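# Drop the towel in the pedal bin, lid closed

## Task

Place the towel inside the pedal bin and leave the bin with its lid closed.

## Robot and tools

Robot: two UR12e-type arms, each with a sixteen-motor four-digit hand. left_arm carries a left hand, right_arm a right hand (mirror images). Two fixed cameras, cam_high and cam_low (672x504 each), watch the table.

Frames. The scene frame has its origin on the table top between the arm bases, +z up, +x out over the table, left_arm on the +y side. Bases: left_arm at (+0.090, +0.566, 0) m, right_arm at (-0.069, -0.715, 0) m, both nearly unrotated. Reported hand positions (m), quaternions (wxyz) and velocities are in each arm's own base frame and may be off by a few cm. Motion offsets are along the axes of the arm's current Hand target. Hand point axes: +z runs along the straightened fingers toward the tips; +y points out of the palm side; +x points across the palm away from the thumb on the right hand and toward the thumb on the left. Straight fingertips sit roughly 0.12 m beyond the hand point along +z.

The row. Every moving command uses rows of 48 numbers, all in [-1, 1], covering both arms even if one is idle: left dx, dy, dz, rx, ry, rz; left 16 hand motors; left current_limit; left speed; then the same 24 for the right. The six pose numbers are an offset (not a pose) from the Hand target as it stood when the action or move began, in that target's axes; 1.0 equals 0.6 m of travel or 180 degrees of turn; rx, ry, rz form one rotation vector. All six at 0 asks the arm to hold (or return to) its Hand target. Repeating the same offset in a new call moves the hand further.

Hand motors, in this order: index_mcp, index_abd, index_pip, index_dip, middle_mcp, middle_abd, middle_pip, middle_dip, ring_mcp, ring_abd, ring_pip, ring_dip, thumb_cmc, thumb_axl, thumb_mcp, thumb_ipl. Each is an absolute goal angle scaled between its stops; lower values mostly curl or bend a digit. Open hand: +0.75, 0, +0.58, +0.70 for each finger, then thumb +0.71, +0.68, +0.23, +0.17. A 0 is a real goal, so to keep a hand unchanged resend its hand_goal, hand_current_limit and hand_speed from the last result. current_limit maps -1..+1 to 0..550 mA (floor 11 mA); speed sets motor rate as (speed+1)/2 of 8.5 rad/s. They start at +0.4 and -0.6 and persist until changed. A finger presses only while its goal lies past the object's surface.

Tools.
execute_actions(actions, cameras): actions is a list of actions; each action is 1 to 15 rows, one per 1/30 s control step, and lasts 15 steps (0.5 s), holding the last row if short. Every row in an action counts from that action's starting target. Images come only for an empty list or when cameras names them (["all"] for all).
move(target, speed, blend, stop_force, zero, blocking, cameras): drives hand points in straight lines to the offsets in target (one 48-number row, or up to 15 rows, all counted from the same starting Hand targets). speed in m/s, 0.002 to 3.2, default 0.25 (turn rate twice that in rad/s), one value or one per target. blend in m rounds corners of a list; 0 stops at each. stop_force, 4 to 120 N, ends an arm's path when its wrist sensor feels that much push against the motion; zero (default true) re-zeros first; not usable with blocking=false or with turning hands. Moves cap at 10 s of path. It does not avoid obstacles. Result ends with a move: line such as done, off_target, moving, held or fault, plus limits (paced = pose clipped, held = steps withheld).
wait(seconds 0 to 10): lets time pass holding commands.
stop(): brakes a running move.
zoom_image(camera cam_high or cam_low, region [x0,y0,x1,y1] pixels, at most 504 each side) from the latest images.
zero_wrist_force(arm): re-zeros that arm's force sensor.
read_manual(section): licence text only.
finished_scene(): ends the scene irrevocably; the towel must stay in the closed bin by itself.

Results give per arm: Hand target (the last commanded pose, base for the next offsets), end_effector_position, joint data, Wrist force and torque (in hand axes; a third line shows the peak since last shown), and per motor hand_goal, hand_measured, hand_current_ma, hand_state (moving, goal, blocked, overload). Hands often stop short of the Hand target; resend the missing distance.

Limits and hazards. Orientation commands are clipped to 32 degrees from the measured orientation each step. About 150 N (plus or minus 25) of outside force, or joint contact torque at its limit (wrist joints 46.9 N m, elbow 130, shoulder 287), halts the arm for 10 s. Arms are stiff: aiming even slightly past a firm contact can trigger that, so approach slowly and use stop_force. Motor temperature of 85 °C brakes the arm for 30-60 s; a hand motor at 495 mA or more for 5 s shuts off for 10 s. The controller blocks arms approaching each other, but contact between arms or one hand gripping the other can fail the scene. Avoid passing a hand near its own base. Anything falling off the table, or left off it, fails the task; hard hits on fixed or heavy objects fail it too. Thinking time lets the scene run.

Each tool is called in YAML: its name, and indented under it one key for each argument.

## Session

execute_actions:
  actions: []

Scene clock: 0.00 s.
left_arm: end_effector_position=(+0.5310, -0.6589, +0.3495) hand_goal=(+0.754, +0.000, +0.576, +0.696, +0.754, +0.000, +0.576, +0.696, +0.754, +0.000, +0.576, +0.696, +0.714, +0.678, +0.226, +0.168) hand_measured=(+0.754, +0.000, +0.576, +0.696, +0.754, +0.000, +0.576, +0.696, +0.754, +0.000, +0.576, +0.696, +0.714, +0.678, +0.226, +0.168) hand_current_ma=(+0, +0, +0, +0, +0, +0, +0, +0, +0, +0, +0, +0, +0, +0, +0, +0) hand_state=(goal, goal, goal, goal, goal, goal, goal, goal, goal, goal, goal, goal, goal, goal, goal, goal) hand_current_limit=0.40 hand_speed=-0.60 end_effector_quat_wxyz=(+0.292, +0.311, +0.712, -0.558) | right_arm: end_effector_position=(+0.9784, -0.6671, +0.3848) hand_goal=(+0.754, +0.000, +0.576, +0.696, +0.754, +0.000, +0.576, +0.696, +0.754, +0.000, +0.576, +0.696, +0.714, +0.678, +0.226, +0.168) hand_measured=(+0.754, +0.000, +0.576, +0.696, +0.754, +0.000, +0.576, +0.696, +0.754, +0.000, +0.576, +0.696, +0.714, +0.678, +0.226, +0.168) hand_current_ma=(+0, +0, +0, +0, +0, +0, +0, +0, +0, +0, +0, +0, +0, +0, +0, +0) hand_state=(goal, goal, goal, goal, goal, goal, goal, goal, goal, goal, goal, goal, goal, goal, goal, goal) hand_current_limit=0.40 hand_speed=-0.60 end_effector_quat_wxyz=(+0.040, +0.564, -0.530, +0.632)
Joint positions: left_arm=[-1.033 -1.401 1.754 -0.121 2.028 0.998] | right_arm=[-0.676 -0.827 0.844 0.183 1.71 -0.851]
Joint velocities: within noise
Joint torques (N m): no reading
Motor temperatures (°C): left_arm=[33 33 32 34 37 36] | right_arm=[33 30 34 37 36 42]
Wrist force (N): no reading
Wrist torque (N m): no reading
Wrist force, peak (N): no reading
Hand target: left_arm +0.5310, -0.6589, +0.3495; +0.292, +0.311, +0.712, -0.558 | right_arm +0.9784, -0.6671, +0.3848; +0.040, +0.564, -0.530, +0.632

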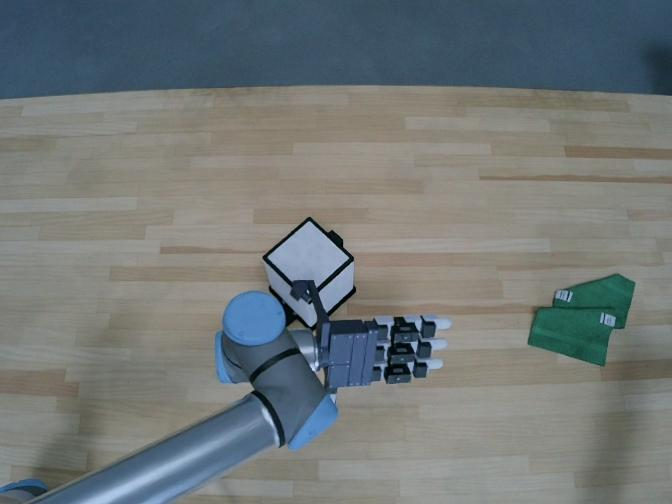

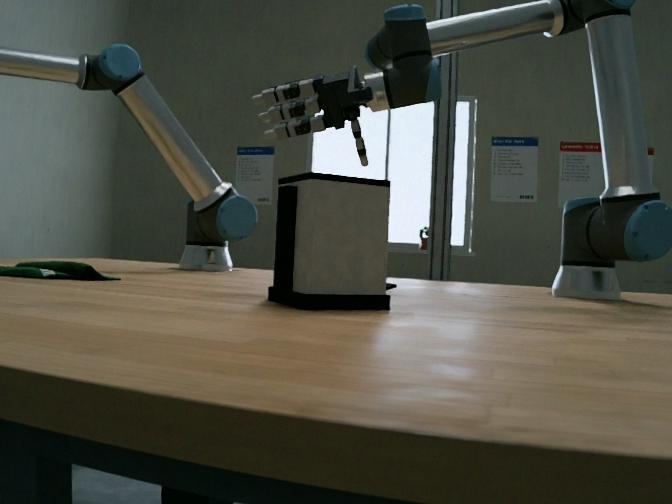

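zoom_image:
  camera: "cam_high"
  region: [230, 200, 390, 340]

zoom_image:
  camera: "cam_low"
  region: [240, 150, 440, 330]

zoom_image:
  camera: "cam_high"
  region: [510, 250, 660, 380]

zoom_image:
  camera: "cam_low"
  region: [0, 220, 160, 320]

Scaled by 3.150 from the camera's 672x504 image, which has a finer 960x720 frame.

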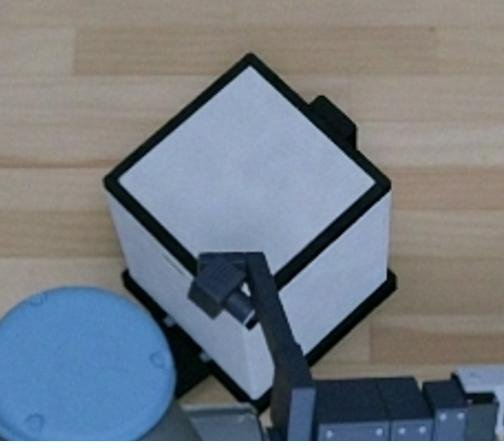

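Scaled by 2.520 from the camera's 672x504 image, which has a finer 960x720 frame.

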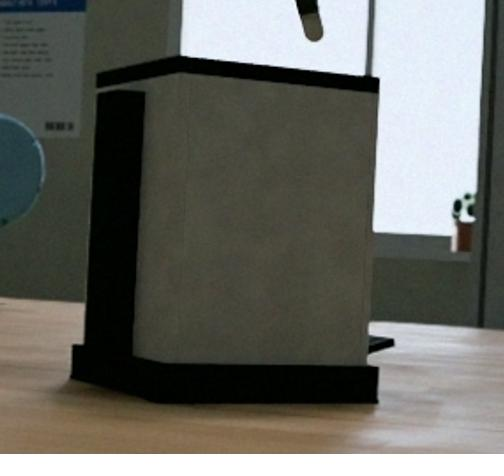

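Scaled by 3.360 from the camera's 672x504 image, which has a finer 960x720 frame.

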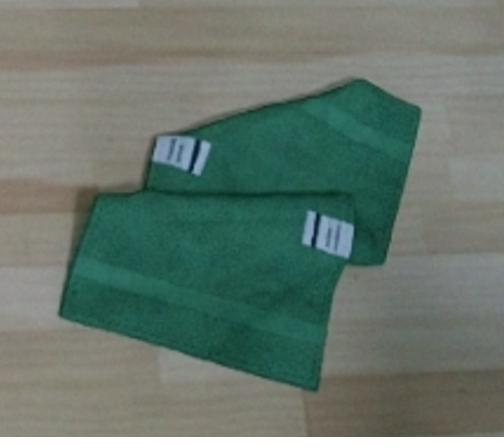

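Scaled by 3.150 from the camera's 672x504 image, which has a finer 960x720 frame.

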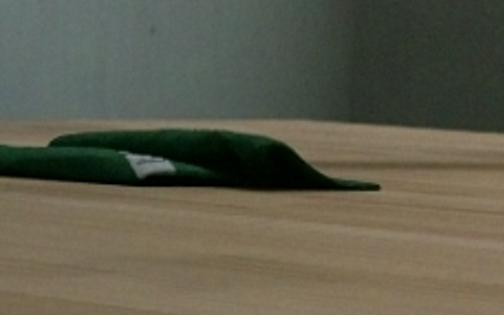

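move:
  target: [0.08,0.0727,-0.752,-0.251,-0.0894,-0.366, 0.137,0,0.576,0.696, 0.137,0,0.576,0.696, 0.137,0,0.576,0.696, -0.571,0.678,0.226,0.168, 0.4,-0.6, -0.8278,-0.2187,-0.9118,0.0917,-0.2312,0.1311, 0.18,0,0.02,0.51, 0.25,0,0.13,0.56, 0.59,0,0.58,0.72, -0.54,0.68,0.04,0.07, 0.4,-0.6]
  speed: 0.35
  cameras: ["all"]

Scene clock: 237.47 s.
left_arm: end_effector_position=(+0.5032, -0.2050, +0.3795) hand_goal=(+0.138, +0.000, +0.576, +0.696, +0.138, +0.000, +0.576, +0.696, +0.138, +0.000, +0.576, +0.696, -0.570, +0.678, +0.226, +0.168) hand_measured=(+0.136, +0.000, +0.576, +0.696, +0.136, +0.000, +0.576, +0.696, +0.136, +0.000, +0.576, +0.696, -0.568, +0.678, +0.226, +0.168) hand_current_ma=(-1, +0, +0, +0, -1, +0, +0, +0, -1, +0, +0, +0, +1, +0, +0, +0) hand_state=(goal, goal, goal, goal, goal, goal, goal, goal, goal, goal, goal, goal, goal, goal, goal, goal) hand_current_limit=0.40 hand_speed=-0.60 end_effector_quat_wxyz=(+0.131, -0.317, +0.868, -0.359) | right_arm: end_effector_position=(+0.8764, +0.0530, +0.2001) hand_goal=(+0.180, +0.000, +0.020, +0.510, +0.250, +0.000, +0.130, +0.560, +0.590, +0.000, +0.580, +0.720, -0.540, +0.680, +0.040, +0.070) hand_measured=(+0.178, +0.000, +0.022, +0.514, +0.246, +0.000, +0.132, +0.562, +0.584, +0.000, +0.576, +0.716, -0.534, +0.678, +0.042, +0.072) hand_current_ma=(-7, +1, +11, +12, -12, +1, +8, +9, -27, +1, -12, -13, +21, -8, +9, +12) hand_state=(goal, goal, goal, goal, goal, goal, goal, goal, goal, goal, goal, goal, goal, goal, goal, goal) hand_current_limit=0.40 hand_speed=-0.60 end_effector_quat_wxyz=(-0.355, +0.632, -0.518, +0.455)
Joint positions: left_arm=[-0.616 -1.658 1.823 0.637 1.75 0.181] | right_arm=[-0.18 -1.244 1.762 -0.174 1.424 -0.274]
Joint torques (N m): left_arm=[5.12 -24.34 -55.94 3.63 2.24 -3.16] | right_arm=[12.18 -53.96 -29.39 -3.52 1.71 3.1]
Wrist force (N): left_arm=[-1.3 -0.3 0.7] | right_arm=[0.8 0.0 -0.8]
Wrist torque (N m): left_arm=[0.06 0.15 -0.06] | right_arm=[0.23 -0.13 -0.03]
Wrist force, peak (N): left_arm=[-2.4 0.6 -0.6] | right_arm=[1.1 1.1 1.7]
Hand target: left_arm +0.5032, -0.2049, +0.3795; +0.131, -0.317, +0.868, -0.359 | right_arm +0.8764, +0.0531, +0.2000; -0.355, +0.632, -0.518, +0.455
Off the commanded pose: left_arm 0.000 m, 0 deg | right_arm 0.000 m, 0 deg.
move: done

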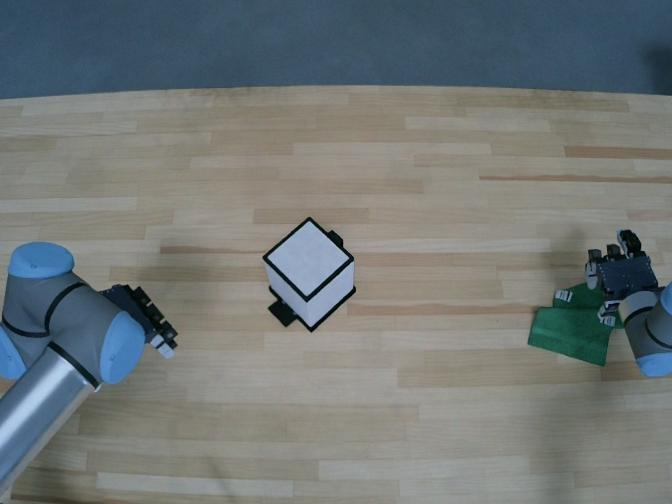

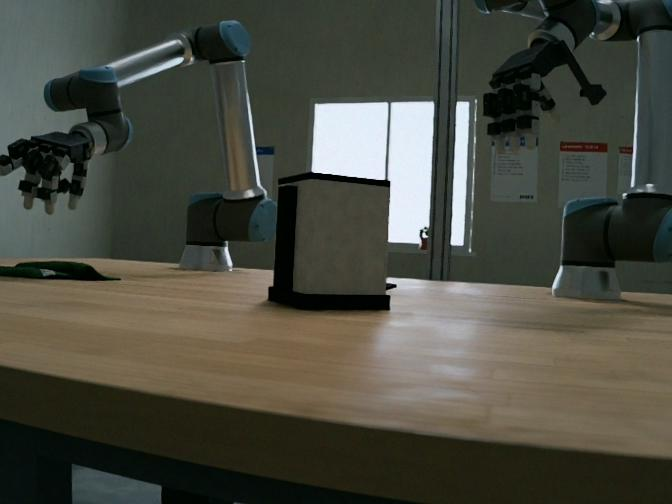

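zoom_image:
  camera: "cam_high"
  region: [250, 200, 370, 340]

zoom_image:
  camera: "cam_high"
  region: [512, 220, 672, 380]

zoom_image:
  camera: "cam_low"
  region: [0, 110, 160, 290]

Scaled by 3.600 from the camera's 672x504 image, which has a finer 960x720 frame.

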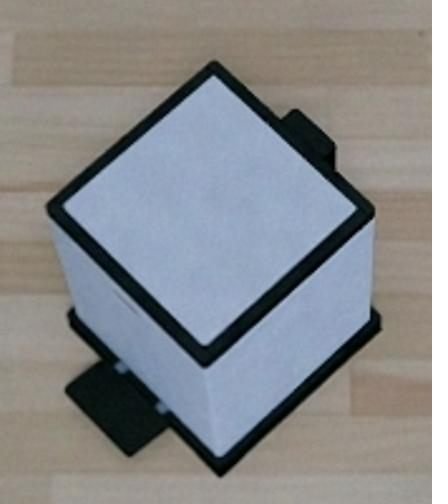

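Scaled by 3.150 from the camera's 672x504 image, which has a finer 960x720 frame.

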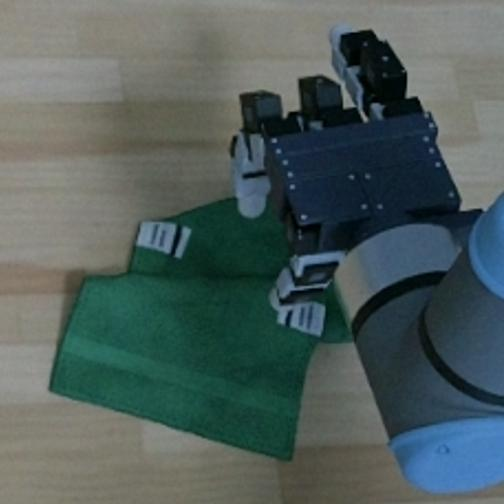

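Scaled by 2.800 from the camera's 672x504 image, which has a finer 960x720 frame.

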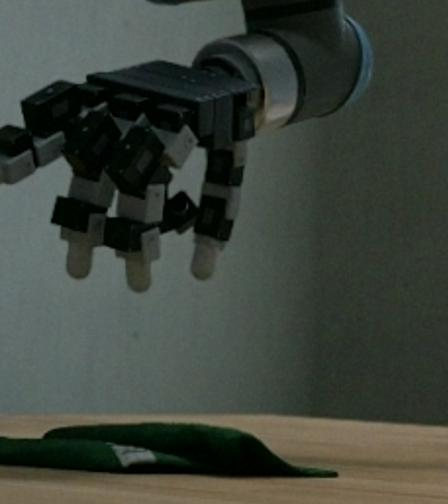

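move:
  target: [0.036,-0.0273,0.5235,0,0,0, 0.301,0,0.576,0.696, 0.301,0,0.576,0.696, 0.137,0,-0.737,-0.174, -0.571,0.678,0.226,0.168, 0.4,-0.6, -0.0138,0.174,0.0867,0,0,0, 0.18,0,0.02,0.51, 0.25,0,0.13,0.56, 0.59,0,0.58,0.72, -0.54,0.68,0.04,0.07, 0.4,-0.6]
  speed: 0.25
  cameras: ["all"]

zoom_image:
  camera: "cam_low"
  region: [0, 150, 160, 310]

zoom_image:
  camera: "cam_high"
  region: [512, 220, 672, 380]

zoom_image:
  camera: "cam_high"
  region: [190, 200, 350, 360]

zoom_image:
  camera: "cam_low"
  region: [330, 150, 490, 310]

Scene clock: 295.57 s.
left_arm: end_effector_position=(+0.6372, -0.3974, +0.1689) hand_goal=(+0.302, +0.000, +0.576, +0.696, +0.302, +0.000, +0.576, +0.696, +0.138, +0.000, -0.736, -0.174, -0.570, +0.678, +0.226, +0.168) hand_measured=(+0.294, +0.000, +0.576, +0.696, +0.294, +0.000, +0.576, +0.696, +0.138, +0.000, -0.728, -0.170, -0.568, +0.678, +0.224, +0.168) hand_current_ma=(-8, +0, +0, +0, -7, +0, +0, +0, +0, +0, +8, +2, +1, +0, -1, +0) hand_state=(goal, goal, goal, goal, goal, goal, goal, goal, goal, goal, goal, goal, goal, goal, goal, goal) hand_current_limit=0.40 hand_speed=-0.60 end_effector_quat_wxyz=(+0.131, -0.317, +0.868, -0.359) | right_arm: end_effector_position=(+0.8905, +0.0378, +0.0850) hand_goal=(+0.180, +0.000, +0.020, +0.510, +0.250, +0.000, +0.130, +0.560, +0.590, +0.000, +0.580, +0.720, -0.540, +0.680, +0.040, +0.070) hand_measured=(+0.178, +0.000, +0.022, +0.514, +0.246, +0.000, +0.132, +0.562, +0.584, +0.000, +0.576, +0.716, -0.536, +0.678, +0.042, +0.072) hand_current_ma=(-8, +1, +11, +12, -12, +1, +8, +9, -28, +1, -12, -13, +20, -8, +9, +12) hand_state=(goal, goal, goal, goal, goal, goal, goal, goal, goal, goal, goal, goal, goal, goal, goal, goal) hand_current_limit=0.40 hand_speed=-0.60 end_effector_quat_wxyz=(-0.355, +0.632, -0.518, +0.455)
Joint positions: left_arm=[-0.741 -1.223 1.713 0.3 1.663 0.091] | right_arm=[-0.198 -1.116 1.815 -0.355 1.407 -0.281]
Joint torques (N m): left_arm=[-15.56 -55.51 -49.89 -0.85 -1.93 -2.98] | right_arm=[-18.03 -59.23 -24.91 -2.93 -2.23 -3.22]
Wrist force (N): left_arm=[-1.7 0.0 0.1] | right_arm=[0.7 0.1 -0.5]
Wrist torque (N m): left_arm=[0.13 0.21 -0.14] | right_arm=[0.21 -0.11 0.13]
Wrist force, peak (N): left_arm=[-2.0 -0.2 -1.7] | right_arm=[0.1 -0.8 -1.5]
Hand target: left_arm +0.6372, -0.3975, +0.1689; +0.131, -0.317, +0.868, -0.359 | right_arm +0.8905, +0.0378, +0.0849; -0.355, +0.632, -0.518, +0.455
Off the commanded pose: left_arm 0.000 m, 0 deg | right_arm 0.000 m, 0 deg.
move: done

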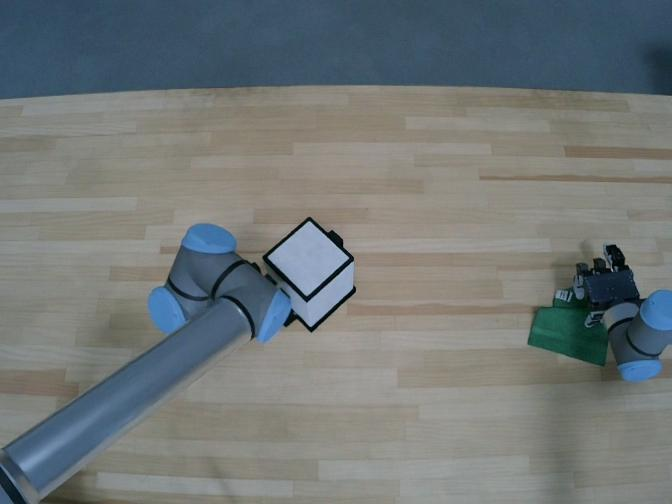

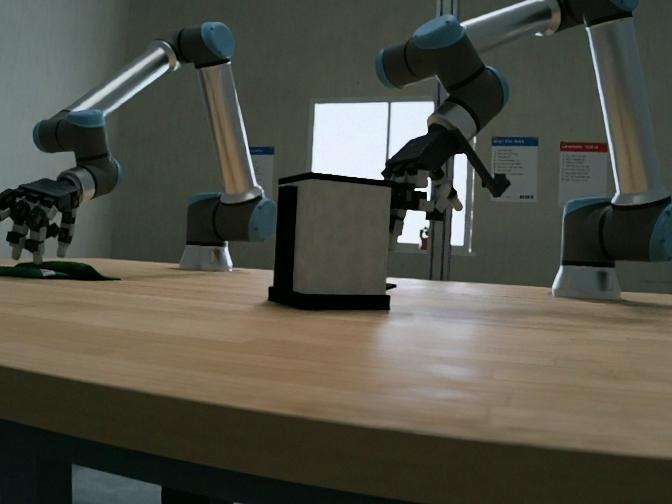

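Scaled by 3.150 from the camera's 672x504 image, which has a finer 960x720 frame.

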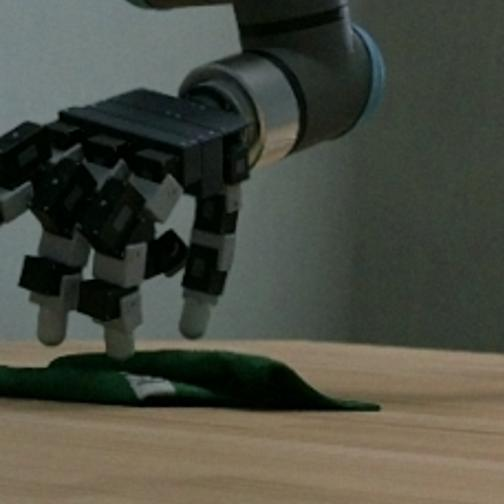

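Scaled by 3.150 from the camera's 672x504 image, which has a finer 960x720 frame.

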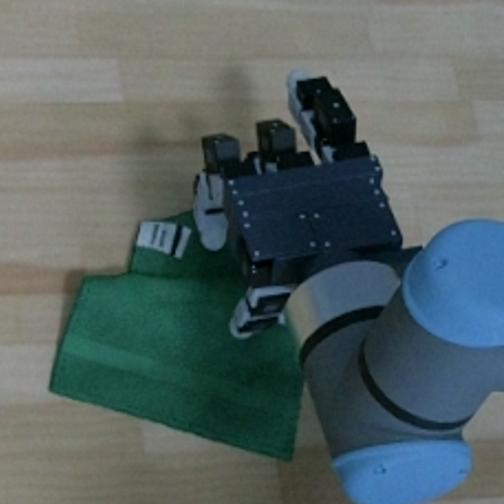

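Scaled by 3.150 from the camera's 672x504 image, which has a finer 960x720 frame.

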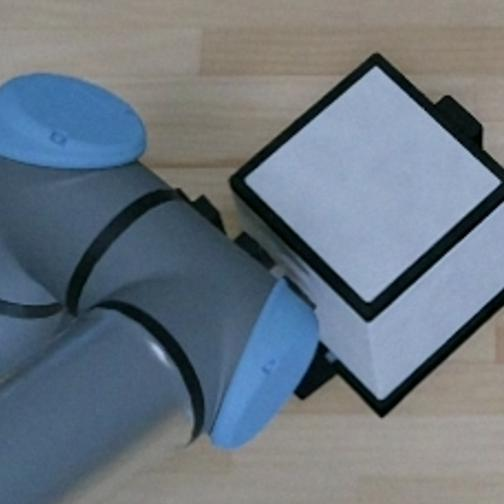

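Scaled by 3.150 from the camera's 672x504 image, which has a finer 960x720 frame.

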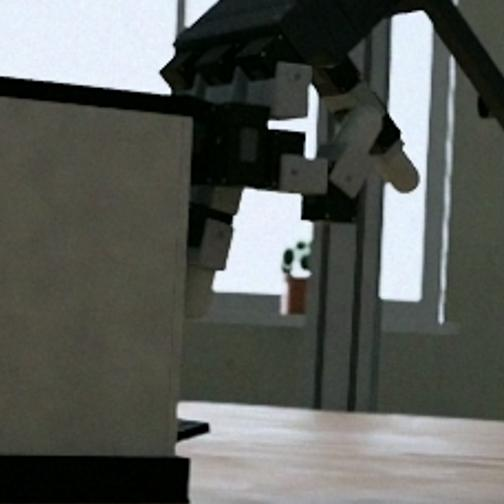

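move:
  target: [0,0,0,0,0,0, 0.301,0,0.576,0.696, 0.301,0,0.576,0.696, 0.137,0,-0.737,-0.174, -0.571,0.678,0.226,0.168, 0.4,-0.6, -0.0139,0.0613,0.0223,0,0,0, 0.18,0,0.02,0.51, 0.25,0,0.13,0.56, 0.59,0,0.58,0.72, -0.54,0.68,0.04,0.07, 0.4,-0.6]
  speed: 0.04
  stop_force: 5
  cameras: ["all"]

zoom_image:
  camera: "cam_low"
  region: [0, 180, 120, 300]

zoom_image:
  camera: "cam_high"
  region: [520, 240, 640, 360]

Scene clock: 308.87 s.
left_arm: end_effector_position=(+0.6372, -0.3975, +0.1689) hand_goal=(+0.302, +0.000, +0.576, +0.696, +0.302, +0.000, +0.576, +0.696, +0.138, +0.000, -0.736, -0.174, -0.570, +0.678, +0.226, +0.168) hand_measured=(+0.294, +0.000, +0.576, +0.696, +0.294, +0.000, +0.576, +0.696, +0.138, +0.000, -0.728, -0.170, -0.568, +0.678, +0.224, +0.168) hand_current_ma=(-8, +0, +0, +0, -7, +0, +0, +0, +0, +0, +8, +2, +1, +0, -1, +0) hand_state=(goal, goal, goal, goal, goal, goal, goal, goal, goal, goal, goal, goal, goal, goal, goal, goal) hand_current_limit=0.40 hand_speed=-0.60 end_effector_quat_wxyz=(+0.131, -0.317, +0.868, -0.359) | right_arm: end_effector_position=(+0.8905, +0.0378, +0.0638) hand_goal=(+0.180, +0.000, +0.020, +0.510, +0.250, +0.000, +0.130, +0.560, +0.590, +0.000, +0.580, +0.720, -0.540, +0.680, +0.040, +0.070) hand_measured=(+0.194, -0.006, +0.004, +0.496, +0.246, +0.000, +0.132, +0.562, +0.582, +0.000, +0.576, +0.716, -0.536, +0.678, +0.042, +0.072) hand_current_ma=(+58, -19, -63, -62, -15, +1, +8, +9, -31, +1, -12, -13, +18, -8, +9, +11) hand_state=(goal, goal, goal, goal, goal, goal, goal, goal, goal, goal, goal, goal, goal, goal, goal, goal) hand_current_limit=0.40 hand_speed=-0.60 end_effector_quat_wxyz=(-0.355, +0.632, -0.518, +0.455)
Joint positions: left_arm=[-0.741 -1.223 1.712 0.3 1.663 0.091] | right_arm=[-0.198 -1.092 1.826 -0.389 1.407 -0.281]
Joint torques (N m): left_arm=[-13.25 -56.16 -51.14 -1.36 -2.31 -2.55] | right_arm=[-14.51 -98.62 -37.52 1.47 -0.84 -2.98]
Wrist force (N): left_arm=[-1.5 -0.1 -0.2] | right_arm=[1.0 -2.9 -1.9]
Wrist torque (N m): left_arm=[0.15 0.18 -0.13] | right_arm=[0.34 -0.11 0.20]
Wrist force, peak (N): left_arm=[-2.2 -0.8 -0.2] | right_arm=[1.7 -8.2 -2.8]
Hand target: left_arm +0.6372, -0.3975, +0.1689; +0.131, -0.317, +0.868, -0.359 | right_arm +0.8905, +0.0378, +0.0638; -0.355, +0.632, -0.518, +0.455 (not the last commanded pose)
Off the commanded pose: left_arm 0.000 m, 0 deg | right_arm 0.019 m, 0 deg.
move: contact (right_arm)

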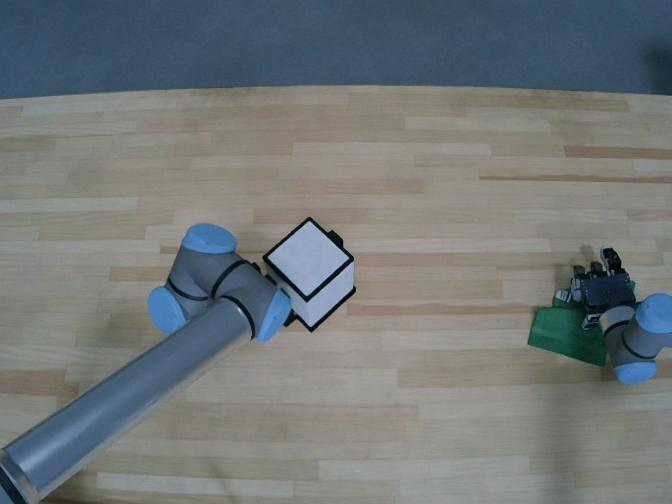

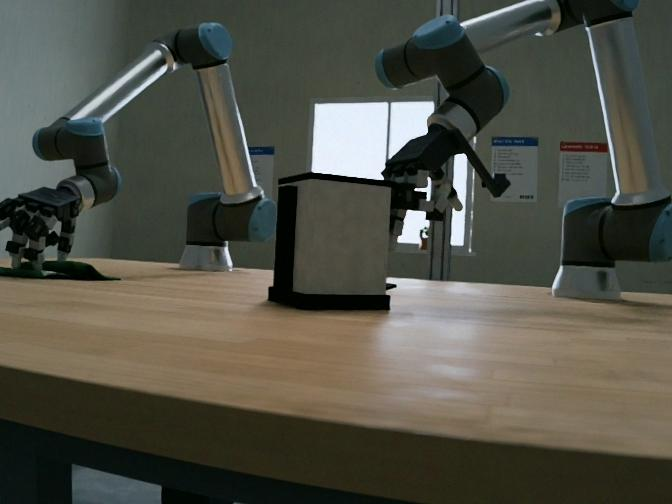

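Scaled by 4.200 from the camera's 672x504 image, which has a finer 960x720 frame.

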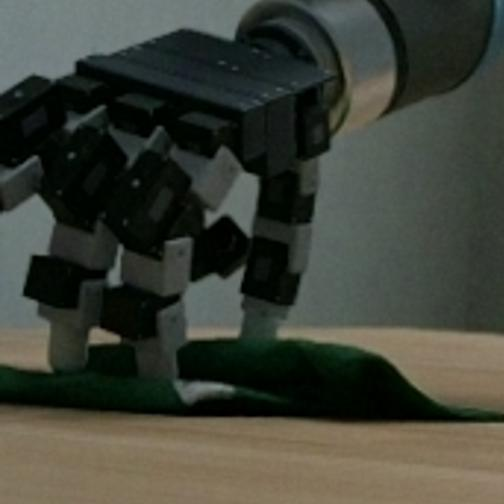

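Scaled by 4.200 from the camera's 672x504 image, which has a finer 960x720 frame.

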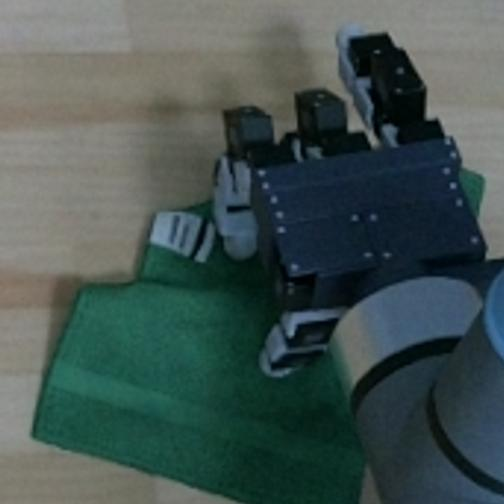

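move:
  target: [0,0,0,0,0,0, 0.301,0,0.576,0.696, 0.301,0,0.576,0.696, 0.137,0,-0.737,-0.174, -0.571,0.678,0.226,0.168, 0.4,-0.6, -0.0028,0.0123,0.0045,0,0,0, -0.16,0,0.09,0.56, -0.19,0,0.08,0.56, -0.1,0,0.1,0.56, -0.64,0.68,0.04,0.12, 0.4,-0.75]
  speed: 0.02
  cameras: ["all"]

zoom_image:
  camera: "cam_low"
  region: [0, 180, 120, 300]

zoom_image:
  camera: "cam_high"
  region: [520, 240, 640, 360]

Scene clock: 325.80 s.
left_arm: end_effector_position=(+0.6372, -0.3975, +0.1689) hand_goal=(+0.302, +0.000, +0.576, +0.696, +0.302, +0.000, +0.576, +0.696, +0.138, +0.000, -0.736, -0.174, -0.570, +0.678, +0.226, +0.168) hand_measured=(+0.294, +0.000, +0.576, +0.696, +0.294, +0.000, +0.576, +0.696, +0.138, +0.000, -0.728, -0.170, -0.568, +0.678, +0.224, +0.168) hand_current_ma=(-8, +0, +0, +0, -7, +0, +0, +0, +0, +0, +8, +2, +1, +0, -1, +0) hand_state=(goal, goal, goal, goal, goal, goal, goal, goal, goal, goal, goal, goal, goal, goal, goal, goal) hand_current_limit=0.40 hand_speed=-0.60 end_effector_quat_wxyz=(+0.131, -0.317, +0.868, -0.359) | right_arm: end_effector_position=(+0.8905, +0.0378, +0.0557) hand_goal=(-0.160, +0.000, +0.090, +0.560, -0.190, +0.000, +0.080, +0.560, -0.100, +0.000, +0.100, +0.560, -0.640, +0.680, +0.040, +0.120) hand_measured=(+0.246, -0.030, -0.098, +0.480, -0.184, +0.000, +0.084, +0.562, -0.098, +0.000, +0.104, +0.562, -0.636, +0.678, +0.042, +0.118) hand_current_ma=(+385, -109, -385, -368, +21, +1, +11, +9, +5, +1, +12, +11, +16, -8, +9, -7) hand_state=(blocked, blocked, blocked, blocked, goal, goal, goal, goal, goal, goal, goal, goal, goal, goal, goal, goal) hand_current_limit=0.40 hand_speed=-0.75 end_effector_quat_wxyz=(-0.355, +0.632, -0.518, +0.455)
Joint positions: left_arm=[-0.741 -1.223 1.712 0.3 1.663 0.091] | right_arm=[-0.198 -1.083 1.83 -0.402 1.407 -0.281]
Joint torques (N m): left_arm=[-17.4 -56.03 -50.54 -0.65 -1.48 -3.22] | right_arm=[-4.79 -33.38 -6.74 2.09 1.92 -2.73]
Wrist force (N): left_arm=[-1.5 0.0 -0.5] | right_arm=[4.0 -26.6 -7.1]
Wrist torque (N m): left_arm=[0.19 0.17 -0.12] | right_arm=[0.79 -0.23 0.70]
Wrist force, peak (N): left_arm=[-2.3 0.2 -0.6] | right_arm=[3.1 -31.7 -8.9]
Hand target: left_arm +0.6372, -0.3975, +0.1689; +0.131, -0.317, +0.868, -0.359 | right_arm +0.8905, +0.0378, +0.0557; -0.355, +0.632, -0.518, +0.455
Off the commanded pose: left_arm 0.000 m, 0 deg | right_arm 0.000 m, 0 deg.
move: done

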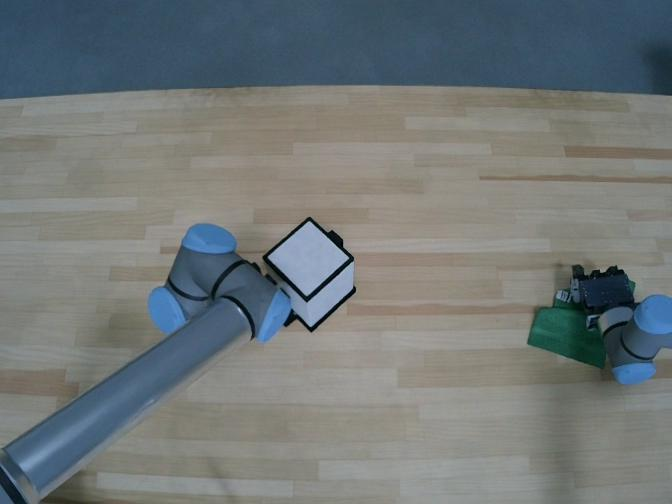

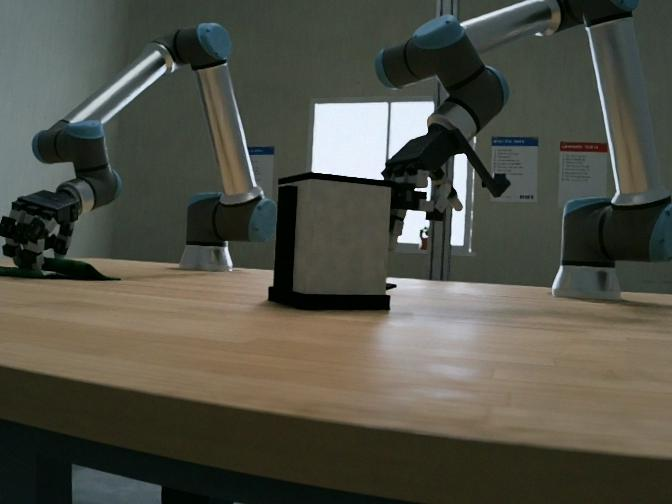

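Scaled by 4.200 from the camera's 672x504 image, which has a finer 960x720 frame.

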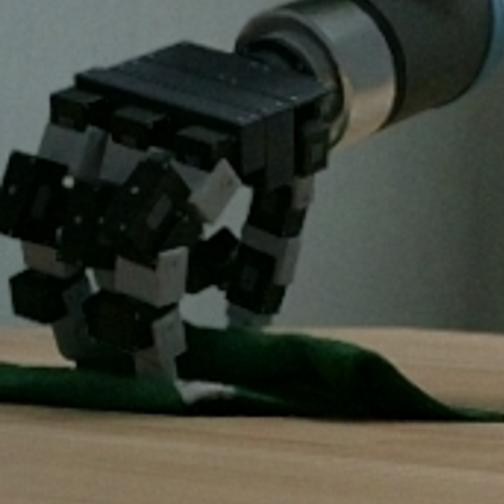

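Scaled by 4.200 from the camera's 672x504 image, which has a finer 960x720 frame.

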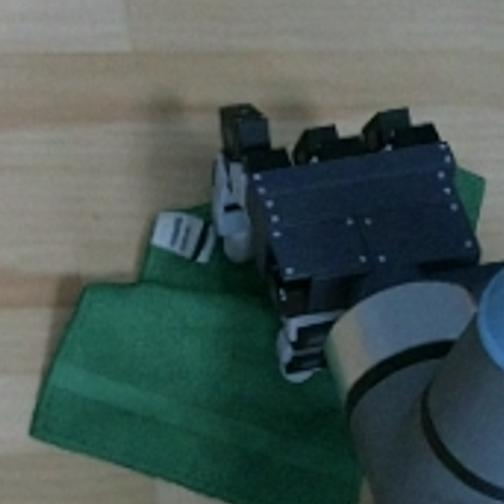

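move:
  target: [0,0,0,0,0,0, 0.301,0,0.576,0.696, 0.301,0,0.576,0.696, 0.137,0,-0.737,-0.174, -0.571,0.678,0.226,0.168, 0.4,-0.6, 0.0028,-0.0123,-0.0045,0,0,0, -0.16,0,0.09,0.56, -0.19,0,0.08,0.56, -0.1,0,0.1,0.56, -0.64,0.68,0.04,0.12, 0.4,-0.75]
  speed: 0.02
  cameras: ["all"]

zoom_image:
  camera: "cam_low"
  region: [0, 180, 120, 300]

zoom_image:
  camera: "cam_high"
  region: [520, 240, 640, 360]

Scene clock: 337.40 s.
left_arm: end_effector_position=(+0.6372, -0.3975, +0.1689) hand_goal=(+0.302, +0.000, +0.576, +0.696, +0.302, +0.000, +0.576, +0.696, +0.138, +0.000, -0.736, -0.174, -0.570, +0.678, +0.226, +0.168) hand_measured=(+0.294, +0.000, +0.576, +0.696, +0.294, +0.000, +0.576, +0.696, +0.138, +0.000, -0.728, -0.170, -0.568, +0.678, +0.224, +0.168) hand_current_ma=(-8, +0, +0, +0, -7, +0, +0, +0, +0, +0, +8, +2, +1, +0, -1, +0) hand_state=(goal, goal, goal, goal, goal, goal, goal, goal, goal, goal, goal, goal, goal, goal, goal, goal) hand_current_limit=0.40 hand_speed=-0.60 end_effector_quat_wxyz=(+0.131, -0.317, +0.868, -0.359) | right_arm: end_effector_position=(+0.8905, +0.0378, +0.0637) hand_goal=(-0.160, +0.000, +0.090, +0.560, -0.190, +0.000, +0.080, +0.560, -0.100, +0.000, +0.100, +0.560, -0.640, +0.680, +0.040, +0.120) hand_measured=(+0.146, -0.012, +0.054, +0.522, -0.186, +0.000, +0.084, +0.562, -0.098, +0.000, +0.104, +0.562, -0.636, +0.678, +0.042, +0.118) hand_current_ma=(+385, -39, -157, -162, +17, +1, +11, +9, +5, +1, +12, +11, +16, -8, +9, -7) hand_state=(blocked, goal, blocked, blocked, goal, goal, goal, goal, goal, goal, goal, goal, goal, goal, goal, goal) hand_current_limit=0.40 hand_speed=-0.75 end_effector_quat_wxyz=(-0.355, +0.632, -0.518, +0.455)
Joint positions: left_arm=[-0.741 -1.223 1.712 0.3 1.663 0.091] | right_arm=[-0.198 -1.092 1.826 -0.389 1.407 -0.281]
Joint torques (N m): left_arm=[-13.87 -59.08 -49.5 -0.43 -1.52 -2.53] | right_arm=[3.72 -91.24 -31.78 2.96 0.9 0.39]
Wrist force (N): left_arm=[-1.6 -0.2 0.0] | right_arm=[0.8 -9.2 -2.4]
Wrist torque (N m): left_arm=[0.11 0.19 -0.12] | right_arm=[0.55 -0.10 0.36]
Wrist force, peak (N): left_arm=[-2.2 0.1 -0.1] | right_arm=[3.7 -27.2 -7.2]
Hand target: left_arm +0.6372, -0.3975, +0.1689; +0.131, -0.317, +0.868, -0.359 | right_arm +0.8905, +0.0378, +0.0638; -0.355, +0.632, -0.518, +0.455
Off the commanded pose: left_arm 0.000 m, 0 deg | right_arm 0.000 m, 0 deg.
move: done

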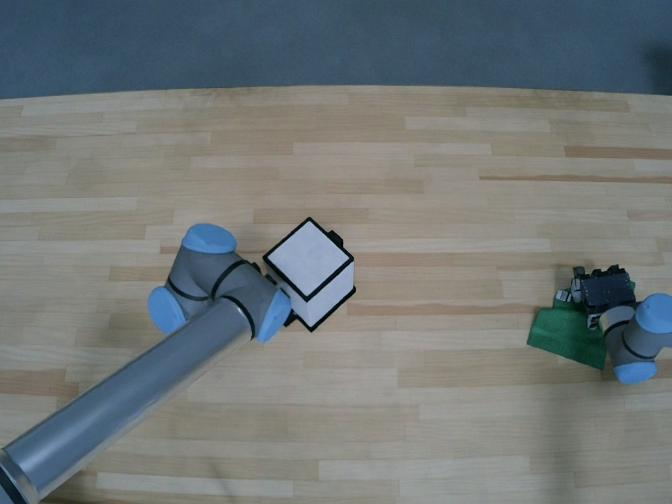

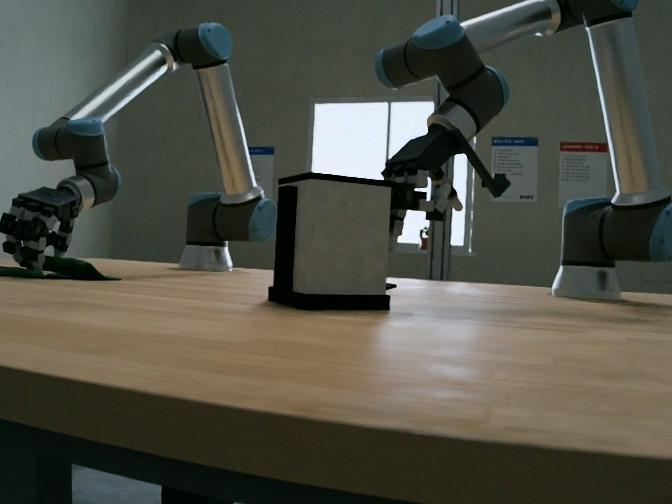

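Scaled by 4.200 from the camera's 672x504 image, which has a finer 960x720 frame.

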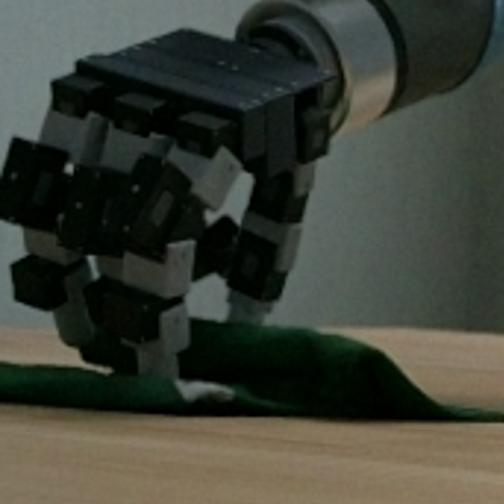

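Scaled by 4.200 from the camera's 672x504 image, which has a finer 960x720 frame.

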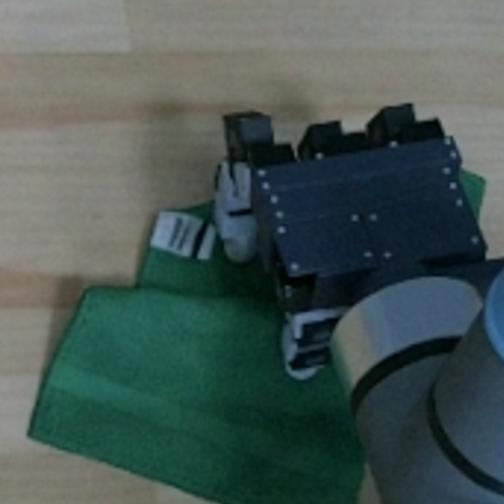

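move:
  target: [0,0,0,0,0,0, 0.301,0,0.576,0.696, 0.301,0,0.576,0.696, 0.137,0,-0.737,-0.174, -0.571,0.678,0.226,0.168, 0.4,-0.6, 0.0014,-0.006,-0.0022,0,0,0, -0.35,0,-0.15,0.3, -0.45,0,-0.2,0.3, -0.4,0,-0.2,0.3, -0.66,0.68,0.0,0.05, 0.55,-0.75]
  speed: 0.02
  cameras: ["all"]

zoom_image:
  camera: "cam_low"
  region: [0, 180, 120, 300]

zoom_image:
  camera: "cam_high"
  region: [520, 240, 640, 360]

Scene clock: 345.67 s.
left_arm: end_effector_position=(+0.6372, -0.3975, +0.1689) hand_goal=(+0.302, +0.000, +0.576, +0.696, +0.302, +0.000, +0.576, +0.696, +0.138, +0.000, -0.736, -0.174, -0.570, +0.678, +0.226, +0.168) hand_measured=(+0.294, +0.000, +0.576, +0.696, +0.294, +0.000, +0.576, +0.696, +0.138, +0.000, -0.728, -0.170, -0.568, +0.678, +0.224, +0.168) hand_current_ma=(-8, +0, +0, +0, -7, +0, +0, +0, +0, +0, +8, +2, +1, +0, -1, +0) hand_state=(goal, goal, goal, goal, goal, goal, goal, goal, goal, goal, goal, goal, goal, goal, goal, goal) hand_current_limit=0.40 hand_speed=-0.60 end_effector_quat_wxyz=(+0.131, -0.317, +0.868, -0.359) | right_arm: end_effector_position=(+0.8905, +0.0378, +0.0676) hand_goal=(-0.350, +0.000, -0.150, +0.300, -0.450, +0.000, -0.200, +0.300, -0.400, +0.000, -0.200, +0.300, -0.660, +0.680, +0.000, +0.050) hand_measured=(-0.146, +0.008, -0.128, +0.312, -0.432, -0.004, -0.192, +0.304, -0.392, +0.000, -0.194, +0.304, -0.670, +0.680, +0.020, +0.058) hand_current_ma=(+426, +31, +97, +51, +75, -11, +35, +14, +33, +1, +26, +14, -45, -1, +110, +43) hand_state=(blocked, goal, blocked, goal, goal, goal, goal, goal, goal, goal, goal, goal, goal, goal, goal, goal) hand_current_limit=0.55 hand_speed=-0.75 end_effector_quat_wxyz=(-0.355, +0.632, -0.518, +0.455)
Joint positions: left_arm=[-0.741 -1.223 1.712 0.3 1.663 0.091] | right_arm=[-0.199 -1.096 1.824 -0.383 1.407 -0.281]
Joint torques (N m): left_arm=[-17.16 -61.08 -50.19 -0.18 -1.77 -2.69] | right_arm=[-18.8 -100.26 -39.17 1.04 -0.46 0.03]
Wrist force (N): left_arm=[-1.9 -0.4 -0.4] | right_arm=[-0.4 -0.7 -0.1]
Wrist torque (N m): left_arm=[0.13 0.23 -0.16] | right_arm=[0.23 0.05 0.06]
Wrist force, peak (N): left_arm=[-2.1 0.0 -0.9] | right_arm=[1.2 -10.5 -3.6]
Hand target: left_arm +0.6372, -0.3975, +0.1689; +0.131, -0.317, +0.868, -0.359 | right_arm +0.8905, +0.0378, +0.0677; -0.355, +0.632, -0.518, +0.455
Off the commanded pose: left_arm 0.000 m, 0 deg | right_arm 0.000 m, 0 deg.
move: done

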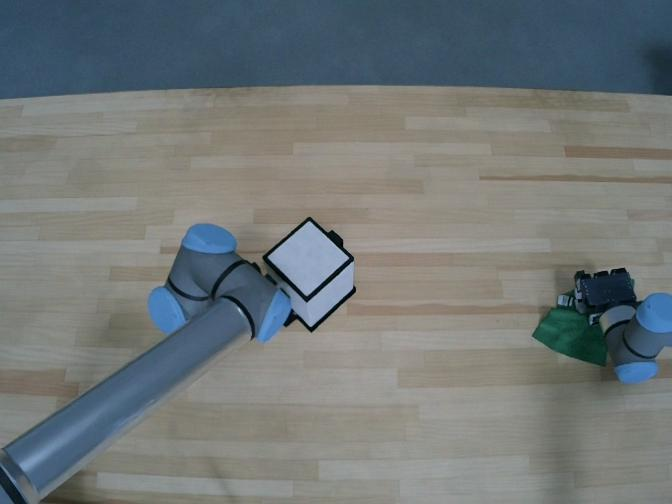

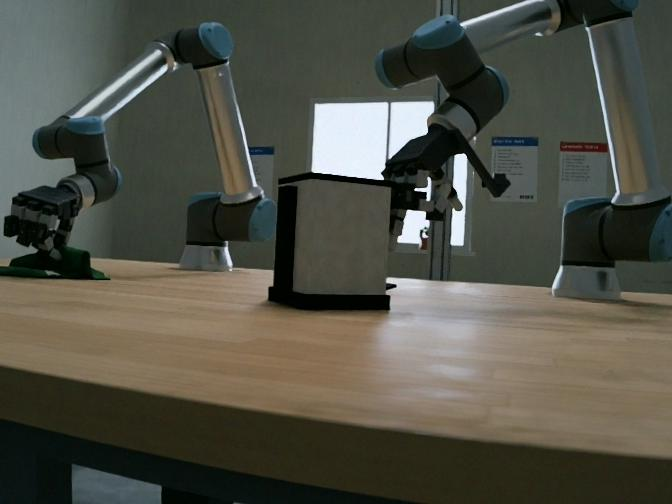

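Scaled by 4.200 from the camera's 672x504 image, which has a finer 960x720 frame.

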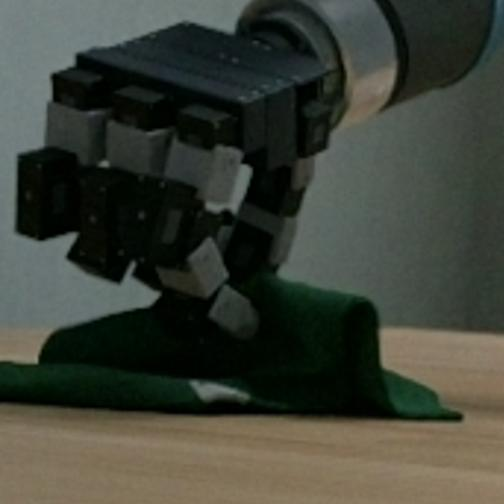

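Scaled by 4.200 from the camera's 672x504 image, which has a finer 960x720 frame.

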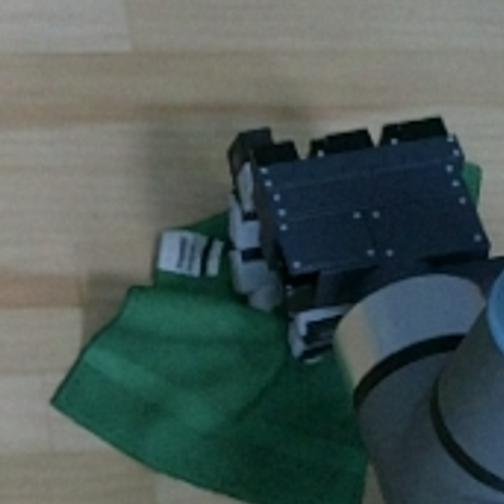

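move:
  target: [0,0,0,0,0,0, 0.301,0,0.576,0.696, 0.301,0,0.576,0.696, 0.137,0,-0.737,-0.174, -0.571,0.678,0.226,0.168, 0.4,-0.6, 0.0416,-0.1838,-0.0669,0,0,0, -0.45,0,-0.2,0.25, -0.5,0,-0.25,0.25, -0.45,0,-0.25,0.25, -0.66,0.68,-0.1,-0.05, 0.6,-0.75]
  speed: 0.08
  cameras: ["all"]

zoom_image:
  camera: "cam_low"
  region: [0, 140, 150, 290]

zoom_image:
  camera: "cam_high"
  region: [522, 230, 672, 380]

Scene clock: 353.67 s.
left_arm: end_effector_position=(+0.6372, -0.3975, +0.1689) hand_goal=(+0.302, +0.000, +0.576, +0.696, +0.302, +0.000, +0.576, +0.696, +0.138, +0.000, -0.736, -0.174, -0.570, +0.678, +0.226, +0.168) hand_measured=(+0.294, +0.000, +0.576, +0.696, +0.294, +0.000, +0.576, +0.696, +0.138, +0.000, -0.728, -0.170, -0.568, +0.678, +0.224, +0.168) hand_current_ma=(-8, +0, +0, +0, -7, +0, +0, +0, +0, +0, +8, +2, +1, +0, -1, +0) hand_state=(goal, goal, goal, goal, goal, goal, goal, goal, goal, goal, goal, goal, goal, goal, goal, goal) hand_current_limit=0.40 hand_speed=-0.60 end_effector_quat_wxyz=(+0.131, -0.317, +0.868, -0.359) | right_arm: end_effector_position=(+0.8903, +0.0378, +0.1876) hand_goal=(-0.450, +0.000, -0.200, +0.250, -0.500, +0.000, -0.250, +0.250, -0.450, +0.000, -0.250, +0.250, -0.660, +0.680, -0.100, -0.050) hand_measured=(-0.146, +0.016, -0.130, +0.286, -0.436, -0.008, -0.210, +0.268, -0.440, +0.000, -0.244, +0.254, -0.670, +0.672, +0.024, +0.010) hand_current_ma=(+440, +61, +316, +162, +310, -26, +175, +77, +39, +1, +27, +14, -43, -36, +440, +375) hand_state=(blocked, goal, blocked, blocked, blocked, goal, blocked, goal, goal, goal, goal, goal, goal, goal, blocked, blocked) hand_current_limit=0.60 hand_speed=-0.75 end_effector_quat_wxyz=(-0.355, +0.632, -0.518, +0.455)
Joint positions: left_arm=[-0.741 -1.223 1.712 0.3 1.663 0.091] | right_arm=[-0.199 -1.215 1.746 -0.186 1.407 -0.281]
Joint torques (N m): left_arm=[-12.59 -60.53 -50.53 0.19 -1.37 -2.68] | right_arm=[-19.98 -96.21 -44.35 1.87 -0.92 -0.05]
Wrist force (N): left_arm=[-1.7 -0.3 -0.2] | right_arm=[0.1 -0.8 -0.4]
Wrist torque (N m): left_arm=[0.12 0.20 -0.14] | right_arm=[0.26 -0.02 0.10]
Wrist force, peak (N): left_arm=[-2.1 -0.3 -0.4] | right_arm=[-0.2 -1.7 -0.8]
Hand target: left_arm +0.6372, -0.3975, +0.1689; +0.131, -0.317, +0.868, -0.359 | right_arm +0.8903, +0.0378, +0.1877; -0.355, +0.632, -0.518, +0.455
Off the commanded pose: left_arm 0.000 m, 0 deg | right_arm 0.000 m, 0 deg.
move: done

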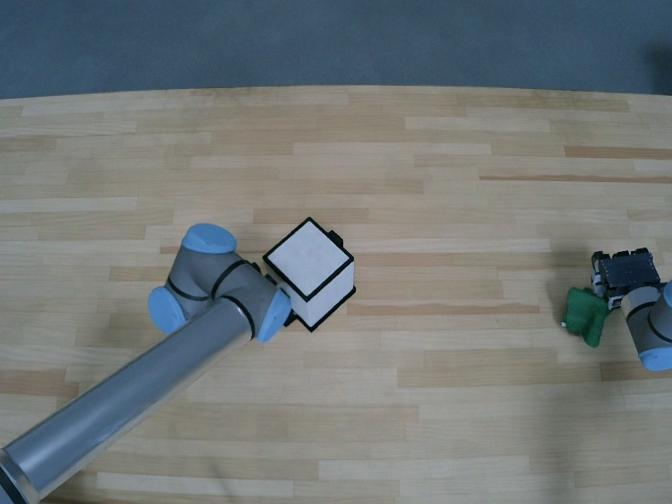

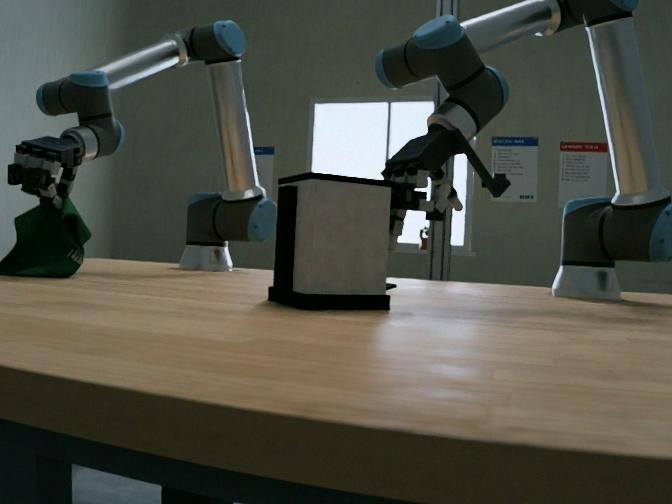

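Scaled by 3.360 from the camera's 672x504 image, which has a finer 960x720 frame.

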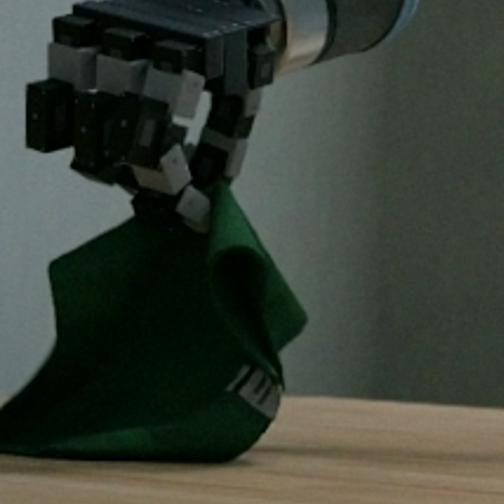

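Scaled by 3.360 from the camera's 672x504 image, which has a finer 960x720 frame.

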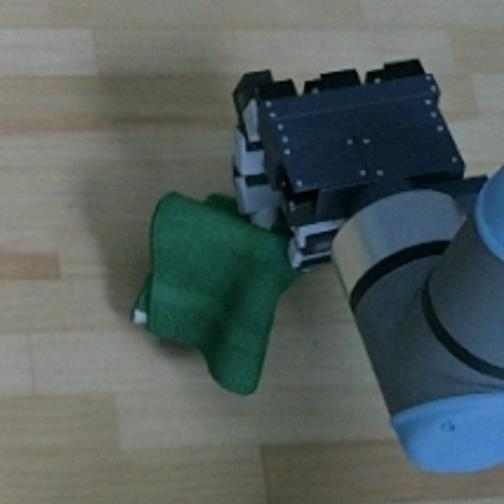

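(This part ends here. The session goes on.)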